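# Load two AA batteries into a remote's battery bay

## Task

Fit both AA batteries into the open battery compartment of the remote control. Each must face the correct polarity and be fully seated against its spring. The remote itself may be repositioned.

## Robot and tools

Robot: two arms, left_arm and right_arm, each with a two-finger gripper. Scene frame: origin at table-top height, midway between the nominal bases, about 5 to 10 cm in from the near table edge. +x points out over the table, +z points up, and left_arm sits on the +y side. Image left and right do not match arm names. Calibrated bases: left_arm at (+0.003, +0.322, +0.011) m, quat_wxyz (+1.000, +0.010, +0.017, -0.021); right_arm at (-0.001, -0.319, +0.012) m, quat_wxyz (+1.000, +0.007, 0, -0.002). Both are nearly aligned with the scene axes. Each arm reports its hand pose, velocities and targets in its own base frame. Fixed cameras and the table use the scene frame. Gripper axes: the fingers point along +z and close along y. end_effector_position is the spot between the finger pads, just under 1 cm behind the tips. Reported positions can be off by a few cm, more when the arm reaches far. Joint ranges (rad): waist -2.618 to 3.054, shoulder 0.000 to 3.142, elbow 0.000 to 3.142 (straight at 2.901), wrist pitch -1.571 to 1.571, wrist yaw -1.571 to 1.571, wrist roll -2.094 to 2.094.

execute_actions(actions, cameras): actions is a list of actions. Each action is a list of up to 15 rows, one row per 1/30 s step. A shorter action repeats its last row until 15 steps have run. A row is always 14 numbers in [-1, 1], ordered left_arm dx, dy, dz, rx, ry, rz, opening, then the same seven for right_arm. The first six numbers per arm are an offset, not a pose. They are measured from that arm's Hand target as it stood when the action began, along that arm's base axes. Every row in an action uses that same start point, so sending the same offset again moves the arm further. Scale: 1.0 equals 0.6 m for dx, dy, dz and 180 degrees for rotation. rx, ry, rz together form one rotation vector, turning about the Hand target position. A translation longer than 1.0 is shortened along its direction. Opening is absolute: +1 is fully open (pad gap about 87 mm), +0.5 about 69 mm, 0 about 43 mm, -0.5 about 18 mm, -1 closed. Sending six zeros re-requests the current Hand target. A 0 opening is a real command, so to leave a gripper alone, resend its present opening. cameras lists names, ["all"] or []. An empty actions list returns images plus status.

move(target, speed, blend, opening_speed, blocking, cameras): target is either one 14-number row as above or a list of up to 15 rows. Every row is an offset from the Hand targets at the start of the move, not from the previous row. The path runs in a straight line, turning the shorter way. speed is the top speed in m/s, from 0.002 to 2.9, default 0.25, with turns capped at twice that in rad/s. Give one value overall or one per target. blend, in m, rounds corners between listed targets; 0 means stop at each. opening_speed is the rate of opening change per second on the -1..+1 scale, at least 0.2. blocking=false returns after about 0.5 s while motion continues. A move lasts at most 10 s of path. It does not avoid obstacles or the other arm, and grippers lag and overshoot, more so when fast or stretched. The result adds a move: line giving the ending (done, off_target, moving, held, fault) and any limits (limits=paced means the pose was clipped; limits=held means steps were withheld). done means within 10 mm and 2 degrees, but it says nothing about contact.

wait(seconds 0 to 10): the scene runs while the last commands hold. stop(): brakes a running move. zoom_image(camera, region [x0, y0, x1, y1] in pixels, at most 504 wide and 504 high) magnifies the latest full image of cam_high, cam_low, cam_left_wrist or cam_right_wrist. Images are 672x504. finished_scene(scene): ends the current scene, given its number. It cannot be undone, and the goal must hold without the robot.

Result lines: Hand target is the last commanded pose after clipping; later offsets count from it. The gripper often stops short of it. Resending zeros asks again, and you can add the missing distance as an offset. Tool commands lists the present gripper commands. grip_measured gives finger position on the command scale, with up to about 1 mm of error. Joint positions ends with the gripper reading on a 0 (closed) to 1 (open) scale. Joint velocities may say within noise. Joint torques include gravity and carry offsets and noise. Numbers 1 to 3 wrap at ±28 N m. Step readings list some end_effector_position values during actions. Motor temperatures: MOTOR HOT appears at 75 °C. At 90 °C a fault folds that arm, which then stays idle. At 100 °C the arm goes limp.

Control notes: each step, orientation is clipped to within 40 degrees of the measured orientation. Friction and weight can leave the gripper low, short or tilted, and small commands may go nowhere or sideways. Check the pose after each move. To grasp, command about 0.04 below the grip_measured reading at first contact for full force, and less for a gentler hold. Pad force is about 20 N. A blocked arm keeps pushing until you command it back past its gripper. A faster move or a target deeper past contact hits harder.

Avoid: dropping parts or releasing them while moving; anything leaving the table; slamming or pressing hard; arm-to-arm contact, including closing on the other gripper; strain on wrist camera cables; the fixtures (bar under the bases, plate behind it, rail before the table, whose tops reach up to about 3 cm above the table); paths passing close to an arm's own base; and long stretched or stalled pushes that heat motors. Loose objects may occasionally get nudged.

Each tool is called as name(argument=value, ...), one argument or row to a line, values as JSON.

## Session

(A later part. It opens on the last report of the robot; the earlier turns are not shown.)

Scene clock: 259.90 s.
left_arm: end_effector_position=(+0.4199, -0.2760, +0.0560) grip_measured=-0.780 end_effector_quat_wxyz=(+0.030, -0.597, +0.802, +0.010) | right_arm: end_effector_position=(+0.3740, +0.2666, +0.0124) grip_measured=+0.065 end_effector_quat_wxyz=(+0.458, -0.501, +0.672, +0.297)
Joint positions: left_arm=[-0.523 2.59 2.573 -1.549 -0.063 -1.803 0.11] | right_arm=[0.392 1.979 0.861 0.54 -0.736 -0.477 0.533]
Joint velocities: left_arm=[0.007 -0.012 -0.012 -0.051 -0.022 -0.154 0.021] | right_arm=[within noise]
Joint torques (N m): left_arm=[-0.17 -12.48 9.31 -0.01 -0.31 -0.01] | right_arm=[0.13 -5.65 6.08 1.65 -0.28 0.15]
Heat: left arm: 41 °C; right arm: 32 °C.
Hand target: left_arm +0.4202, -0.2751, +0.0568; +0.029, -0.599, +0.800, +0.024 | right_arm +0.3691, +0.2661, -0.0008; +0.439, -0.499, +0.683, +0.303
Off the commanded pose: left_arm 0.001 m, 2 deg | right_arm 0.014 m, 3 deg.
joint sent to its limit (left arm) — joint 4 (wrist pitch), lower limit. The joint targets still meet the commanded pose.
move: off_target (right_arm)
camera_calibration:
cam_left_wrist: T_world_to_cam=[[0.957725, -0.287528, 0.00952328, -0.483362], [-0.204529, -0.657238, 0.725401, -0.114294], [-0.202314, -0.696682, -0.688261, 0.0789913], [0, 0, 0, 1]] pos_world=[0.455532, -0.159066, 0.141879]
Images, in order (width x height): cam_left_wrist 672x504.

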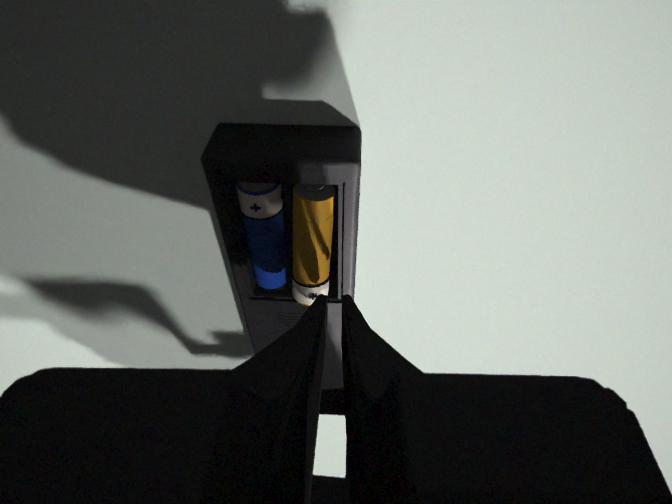

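move(
  target=[-0.013,0.013,-0.006,0.0,0.0,0.0,-0.78,0,0,0,0,0,0,0.0],
  speed=0.12,
  cameras=["cam_left_wrist"],
)

zoom_image(
  camera="cam_left_wrist",
  region=[230, 100, 430, 360],
)

Scene clock: 261.23 s.
left_arm: end_effector_position=(+0.4167, -0.2735, +0.0502) grip_measured=-0.780 end_effector_quat_wxyz=(+0.027, -0.598, +0.801, +0.015) | right_arm: end_effector_position=(+0.3738, +0.2667, +0.0124) grip_measured=+0.065 end_effector_quat_wxyz=(+0.457, -0.501, +0.672, +0.298)
Joint positions: left_arm=[-0.522 2.565 2.502 -1.514 -0.062 -1.804 0.11] | right_arm=[0.392 1.979 0.861 0.539 -0.737 -0.477 0.533]
Joint torques (N m): left_arm=[0.28 -15.99 3.55 0.13 -0.33 0.06] | right_arm=[0.16 -5.61 5.96 1.62 -0.28 0.15]
Heat: left arm: 41 °C; right arm: 32 °C.
Hand target: left_arm +0.4123, -0.2674, +0.0531; +0.029, -0.599, +0.800, +0.024 | right_arm +0.3691, +0.2661, -0.0008; +0.439, -0.499, +0.683, +0.303
Off the commanded pose: left_arm 0.008 m, 1 deg | right_arm 0.014 m, 3 deg.
move: off_target (right_arm)
camera_calibration:
cam_left_wrist: T_world_to_cam=[[0.958406, -0.285407, -0.00123314, -0.478745], [-0.196053, -0.661478, 0.723886, -0.113763], [-0.207418, -0.693534, -0.689919, 0.0791756], [0, 0, 0, 1]] pos_world=[0.452951, -0.156978, 0.136386]
Images, in order (width x height): cam_left_wrist 672x504.

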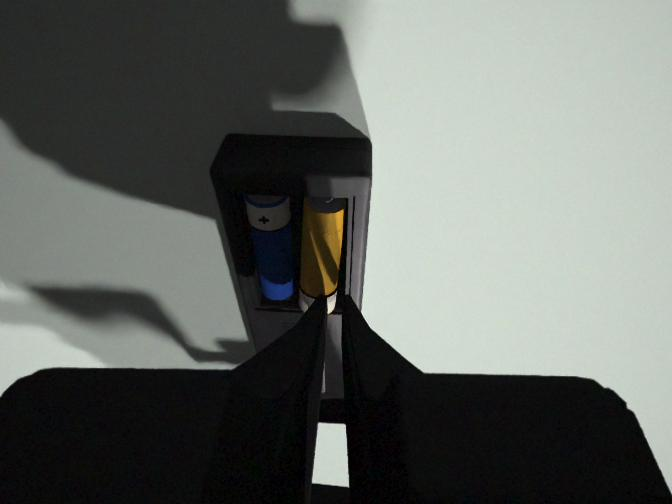

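Scaled by 1.938 from the camera's 672x504 image, which has a finer 960x720 frame.

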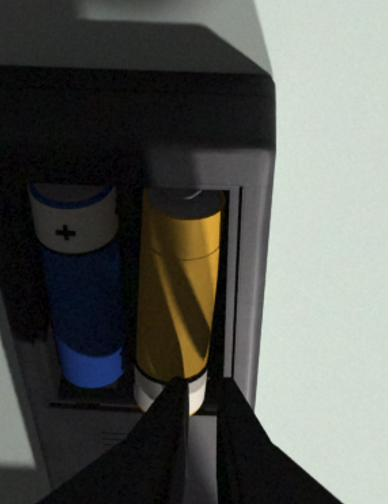

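move(
  target=[-0.009,0.008,-0.0,0.0,0.0,0.0,-0.78,0,0,0,0,0,0,0.0],
  speed=0.12,
  cameras=["cam_left_wrist"],
)

zoom_image(
  camera="cam_left_wrist",
  region=[230, 100, 430, 360],
)

Scene clock: 262.47 s.
left_arm: end_effector_position=(+0.4106, -0.2695, +0.0489) grip_measured=-0.780 end_effector_quat_wxyz=(+0.026, -0.598, +0.801, +0.017) | right_arm: end_effector_position=(+0.3737, +0.2668, +0.0124) grip_measured=+0.065 end_effector_quat_wxyz=(+0.457, -0.501, +0.672, +0.298)
Joint positions: left_arm=[-0.521 2.509 2.393 -1.465 -0.062 -1.804 0.11] | right_arm=[0.392 1.979 0.861 0.539 -0.738 -0.477 0.533]
Joint torques (N m): left_arm=[0.43 -15.83 3.71 0.15 -0.32 0.09] | right_arm=[0.21 -5.68 6.01 1.65 -0.3 0.16]
Heat: left arm: 41 °C; right arm: 32 °C.
Hand target: left_arm +0.4069, -0.2625, +0.0531; +0.029, -0.599, +0.800, +0.024 | right_arm +0.3691, +0.2661, -0.0008; +0.439, -0.499, +0.683, +0.303
Off the commanded pose: left_arm 0.009 m, 1 deg | right_arm 0.014 m, 3 deg.
move: off_target (right_arm)
camera_calibration:
cam_left_wrist: T_world_to_cam=[[0.958853, -0.283853, -0.00535349, -0.471267], [-0.192225, -0.662982, 0.723536, -0.113321], [-0.208927, -0.692736, -0.690266, 0.0807211], [0, 0, 0, 1]] pos_world=[0.446957, -0.152982, 0.135188]
Images, in order (width x height): cam_left_wrist 672x504.

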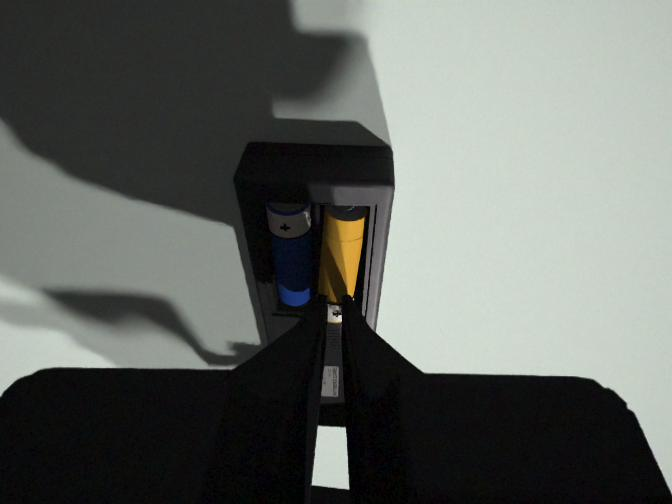

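Scaled by 1.938 from the camera's 672x504 image, which has a finer 960x720 frame.

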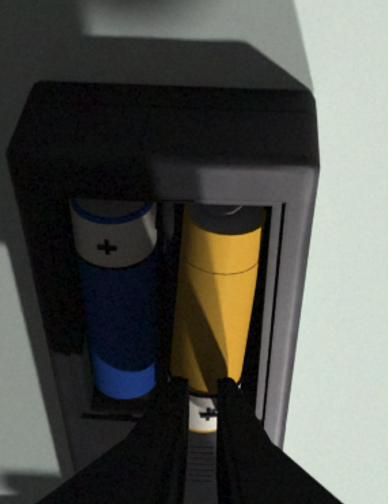

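move(
  target=[0.005,-0.008,-0.13,0.0,0.0,0.0,-0.78,0,0,0,0,0,0,0.0],
  speed=0.08,
  cameras=["cam_left_wrist","cam_low","cam_right_wrist"],
)

zoom_image(
  camera="cam_left_wrist",
  region=[230, 100, 430, 360],
)

zoom_image(
  camera="cam_right_wrist",
  region=[270, 0, 420, 120],
)

Scene clock: 264.20 s.
left_arm: end_effector_position=(+0.4133, -0.2703, +0.0396) grip_measured=-0.777 end_effector_quat_wxyz=(+0.033, -0.602, +0.798, -0.022) | right_arm: end_effector_position=(+0.3737, +0.2668, +0.0124) grip_measured=+0.065 end_effector_quat_wxyz=(+0.457, -0.501, +0.672, +0.298)
Joint positions: left_arm=[-0.512 2.398 2.147 -1.253 -0.043 -1.803 0.111] | right_arm=[0.392 1.979 0.861 0.539 -0.738 -0.477 0.533]
Joint torques (N m): left_arm=[-0.72 -3.71 0.32 1.16 -0.54 0.06] | right_arm=[0.18 -5.63 6.02 1.61 -0.26 0.15]
Heat: left arm: 41 °C; right arm: 32 °C.
Hand target: left_arm +0.4101, -0.2673, -0.0247; +0.029, -0.599, +0.800, +0.024 | right_arm +0.3691, +0.2661, -0.0008; +0.439, -0.499, +0.683, +0.303
Off the commanded pose: left_arm 0.065 m, 5 deg | right_arm 0.014 m, 3 deg.
move: off_target (left_arm, right_arm)
camera_calibration:
cam_left_wrist: T_world_to_cam=[[0.959033, -0.2758, 0.0647283, -0.474781], [-0.229957, -0.624438, 0.746457, -0.081513], [-0.165454, -0.730761, -0.662279, 0.0448728], [0, 0, 0, 1]] pos_world=[0.444011, -0.149053, 0.121296]
cam_right_wrist: T_world_to_cam=[[0.9503, -0.304324, 0.0657085, -0.276151], [-0.276512, -0.921985, -0.27108, 0.374117], [0.143078, 0.239438, -0.960311, 0.0333953], [0, 0, 0, 1]] pos_world=[0.361096, 0.252895, 0.151631]
Images, in order (width x height): cam_low 672x504, cam_left_wrist 672x504, cam_right_wrist 672x504.

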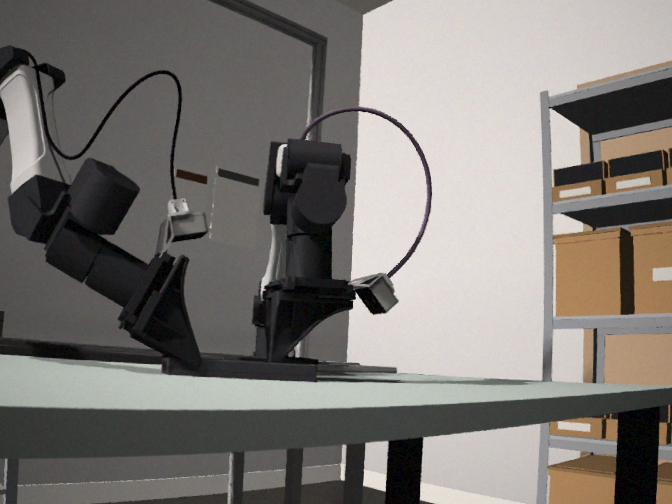

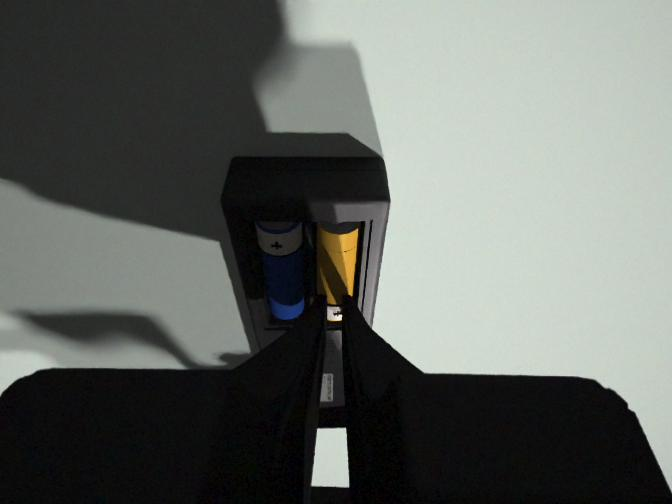

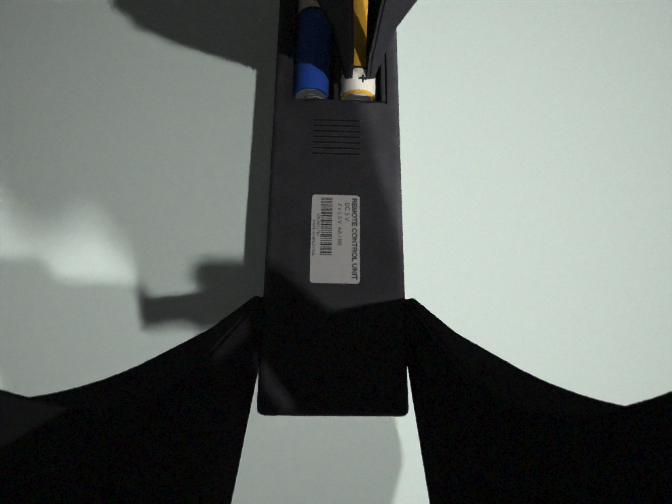

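Scaled by 1.938 from the camera's 672x504 image, which has a finer 960x720 frame.

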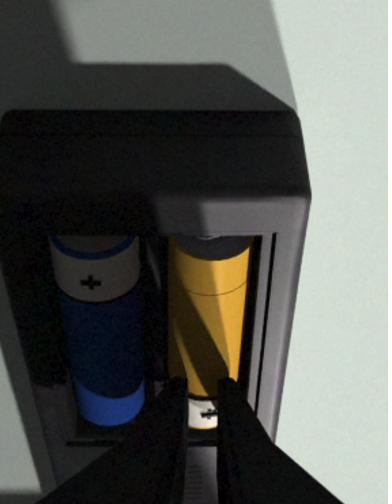

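Scaled by 3.360 from the camera's 672x504 image, which has a finer 960x720 frame.

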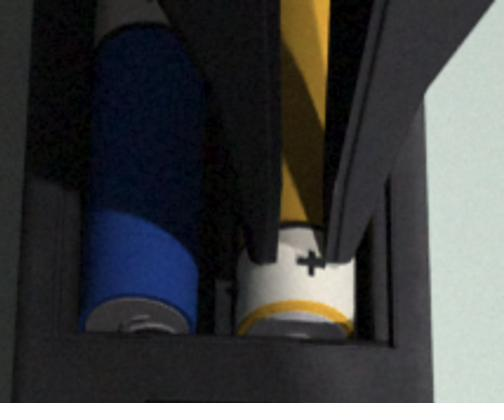

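move(
  target=[
    [0,0,-0.07,0,0,0,-0.78,0,0,0,0,0,0,0.0],
    [0.0,-0.0,0.165,0.0,-0.0,0,-0.78,0,0,0,0,0,0,0.0],
  ],
  speed=0.12,
  cameras=["cam_left_wrist","cam_low","cam_right_wrist"],
)

zoom_image(
  camera="cam_left_wrist",
  region=[230, 100, 430, 360],
)

zoom_image(
  camera="cam_low",
  region=[210, 310, 350, 400],
)

zoom_image(
  camera="cam_right_wrist",
  region=[270, 0, 420, 120],
)

Scene clock: 267.23 s.
left_arm: end_effector_position=(+0.4110, -0.2673, +0.0728) grip_measured=-0.780 end_effector_quat_wxyz=(+0.029, -0.596, +0.802, +0.011) | right_arm: end_effector_position=(+0.3737, +0.2668, +0.0124) grip_measured=+0.065 end_effector_quat_wxyz=(+0.457, -0.501, +0.672, +0.298)
Joint positions: left_arm=[-0.516 2.511 2.492 -1.549 -0.062 -1.794 0.11] | right_arm=[0.392 1.979 0.861 0.539 -0.738 -0.477 0.533]
Joint torques (N m): left_arm=[-0.46 -12.33 8.96 0.01 -0.31 -0.06] | right_arm=[0.01 -5.63 5.98 1.65 -0.25 0.17]
Heat: left arm: 41 °C; right arm: 32 °C.
Hand target: left_arm +0.4100, -0.2672, +0.0741; +0.029, -0.599, +0.800, +0.024 | right_arm +0.3691, +0.2661, -0.0008; +0.439, -0.499, +0.683, +0.303
Off the commanded pose: left_arm 0.002 m, 2 deg | right_arm 0.014 m, 3 deg.
joint sent to its limit (left arm) — joint 4 (wrist pitch), lower limit. The joint targets still meet the commanded pose.
move: off_target (right_arm)
camera_calibration:
cam_left_wrist: T_world_to_cam=[[0.957319, -0.288949, 0.00697788, -0.47245], [-0.203642, -0.657161, 0.72572, -0.123022], [-0.20511, -0.696166, -0.687955, 0.0960857], [0, 0, 0, 1]] pos_world=[0.446941, -0.150467, 0.158679]
cam_right_wrist: T_world_to_cam=[[0.9503, -0.304324, 0.0657085, -0.276151], [-0.276512, -0.921985, -0.27108, 0.374117], [0.143078, 0.239438, -0.960311, 0.0333953], [0, 0, 0, 1]] pos_world=[0.361096, 0.252895, 0.151631]
Images, in order (width x height): cam_low 672x504, cam_left_wrist 672x504, cam_right_wrist 672x504.

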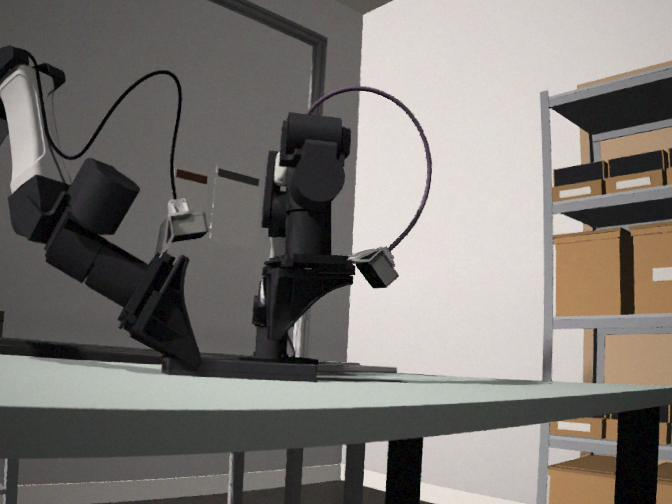

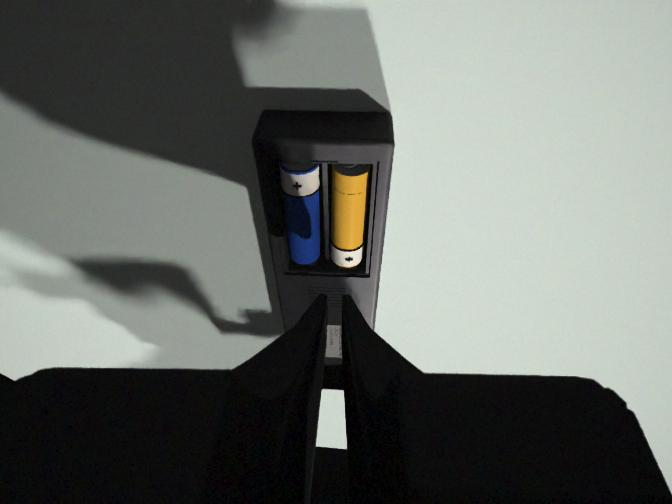

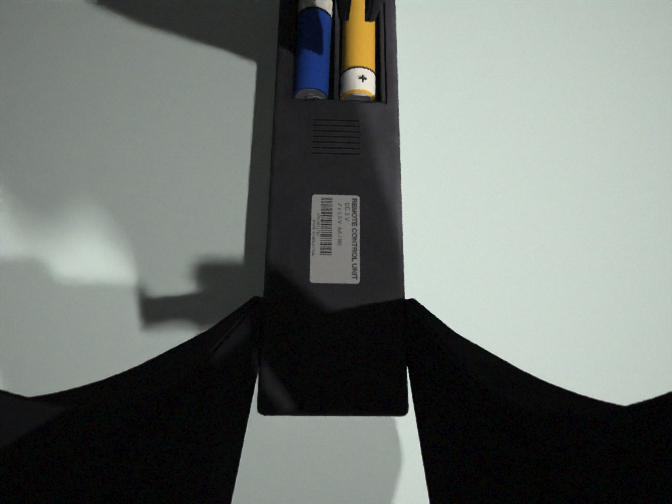

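Scaled by 1.938 from the camera's 672x504 image, which has a finer 960x720 frame.

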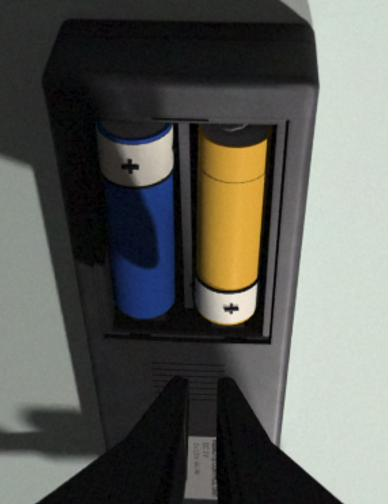

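Scaled by 3.600 from the camera's 672x504 image, which has a finer 960x720 frame.

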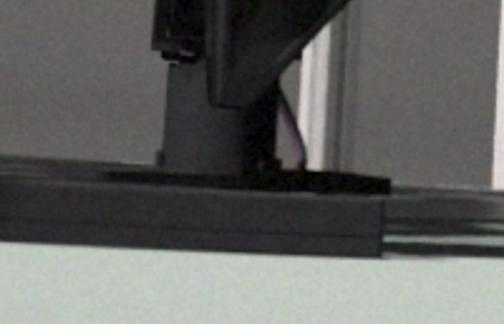

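Scaled by 3.360 from the camera's 672x504 image, which has a finer 960x720 frame.

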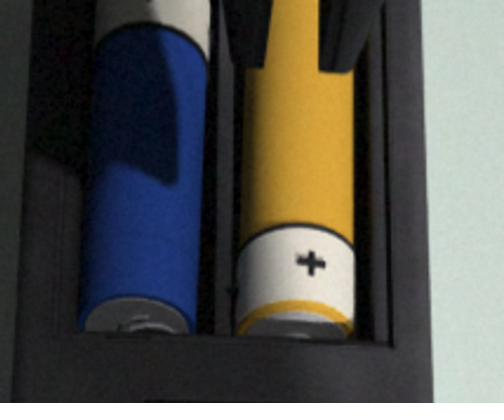

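move(
  target=[
    [0,0.03,0.08,0,0,0,-0.78,0,0,0,0,0,0,0.5],
    [0,0.05,0.12,0,0,0,-0.78,0,-0.03,0.15,0,0,0,0.5],
  ],
  speed=0.12,
  opening_speed=0.8,
  cameras=["cam_left_wrist","cam_low","cam_high"],
)

zoom_image(
  camera="cam_left_wrist",
  region=[230, 100, 430, 360],
)

Scene clock: 270.37 s.
left_arm: end_effector_position=(+0.4170, -0.2445, +0.1281) grip_measured=-0.780 end_effector_quat_wxyz=(+0.050, -0.604, +0.795, -0.033) | right_arm: end_effector_position=(+0.3637, +0.2480, +0.0736) grip_measured=+0.500 end_effector_quat_wxyz=(+0.424, -0.492, +0.695, +0.307)
Joint positions: left_arm=[-0.468 2.371 2.454 -1.551 -0.062 -1.764 0.11] | right_arm=[0.352 1.764 0.953 0.133 -0.766 -0.499 0.75]
Joint torques (N m): left_arm=[0.49 -17.43 4.77 0.24 -0.15 0.18] | right_arm=[-0.69 -8.92 8.79 1.61 -0.47 -0.02]
Heat: left arm: 43 °C; right arm: 33 °C.
Hand target: left_arm +0.4100, -0.2373, +0.1462; +0.029, -0.599, +0.800, +0.024 | right_arm +0.3691, +0.2482, +0.0892; +0.439, -0.499, +0.683, +0.303
Off the commanded pose: left_arm 0.021 m, 7 deg | right_arm 0.017 m, 2 deg.
joint sent to its limit (left arm) — joint 4 (wrist pitch), lower limit. The joint targets are off in orientation, not in position.
move: off_target (left_arm, right_arm)
camera_calibration:
cam_left_wrist: T_world_to_cam=[[0.957512, -0.269221, 0.103399, -0.479691], [-0.255993, -0.62832, 0.73463, -0.119143], [-0.13281, -0.729887, -0.670542, 0.110625], [0, 0, 0, 1]] pos_world=[0.443502, -0.123259, 0.211304]
Images, in order (width x height): cam_high 672x504, cam_low 672x504, cam_left_wrist 672x504.

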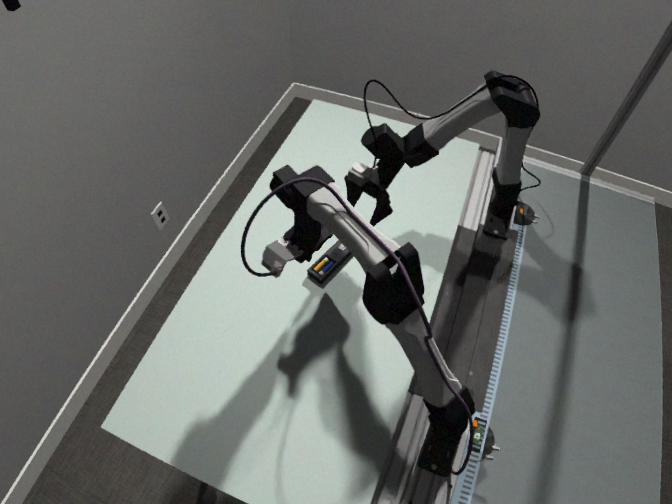

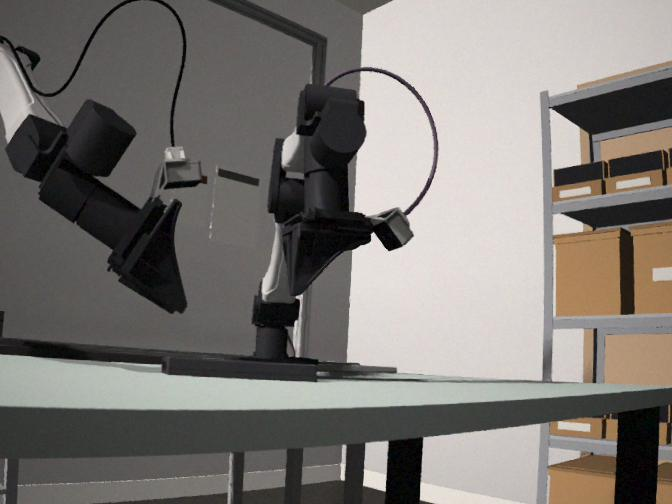

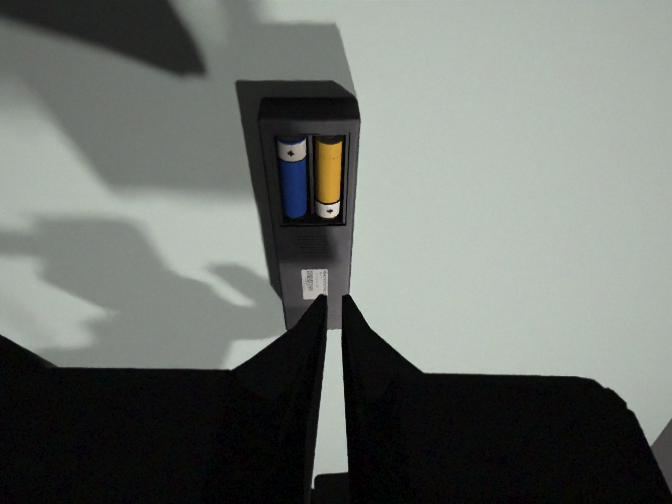

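Scaled by 1.938 from the camera's 672x504 image, which has a finer 960x720 frame.

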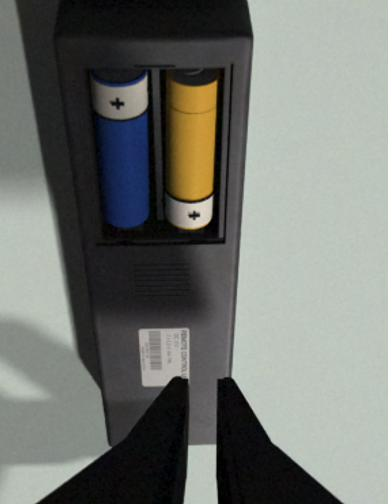

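finished_scene(
  scene=2,
)

The scene is finished: the task was done.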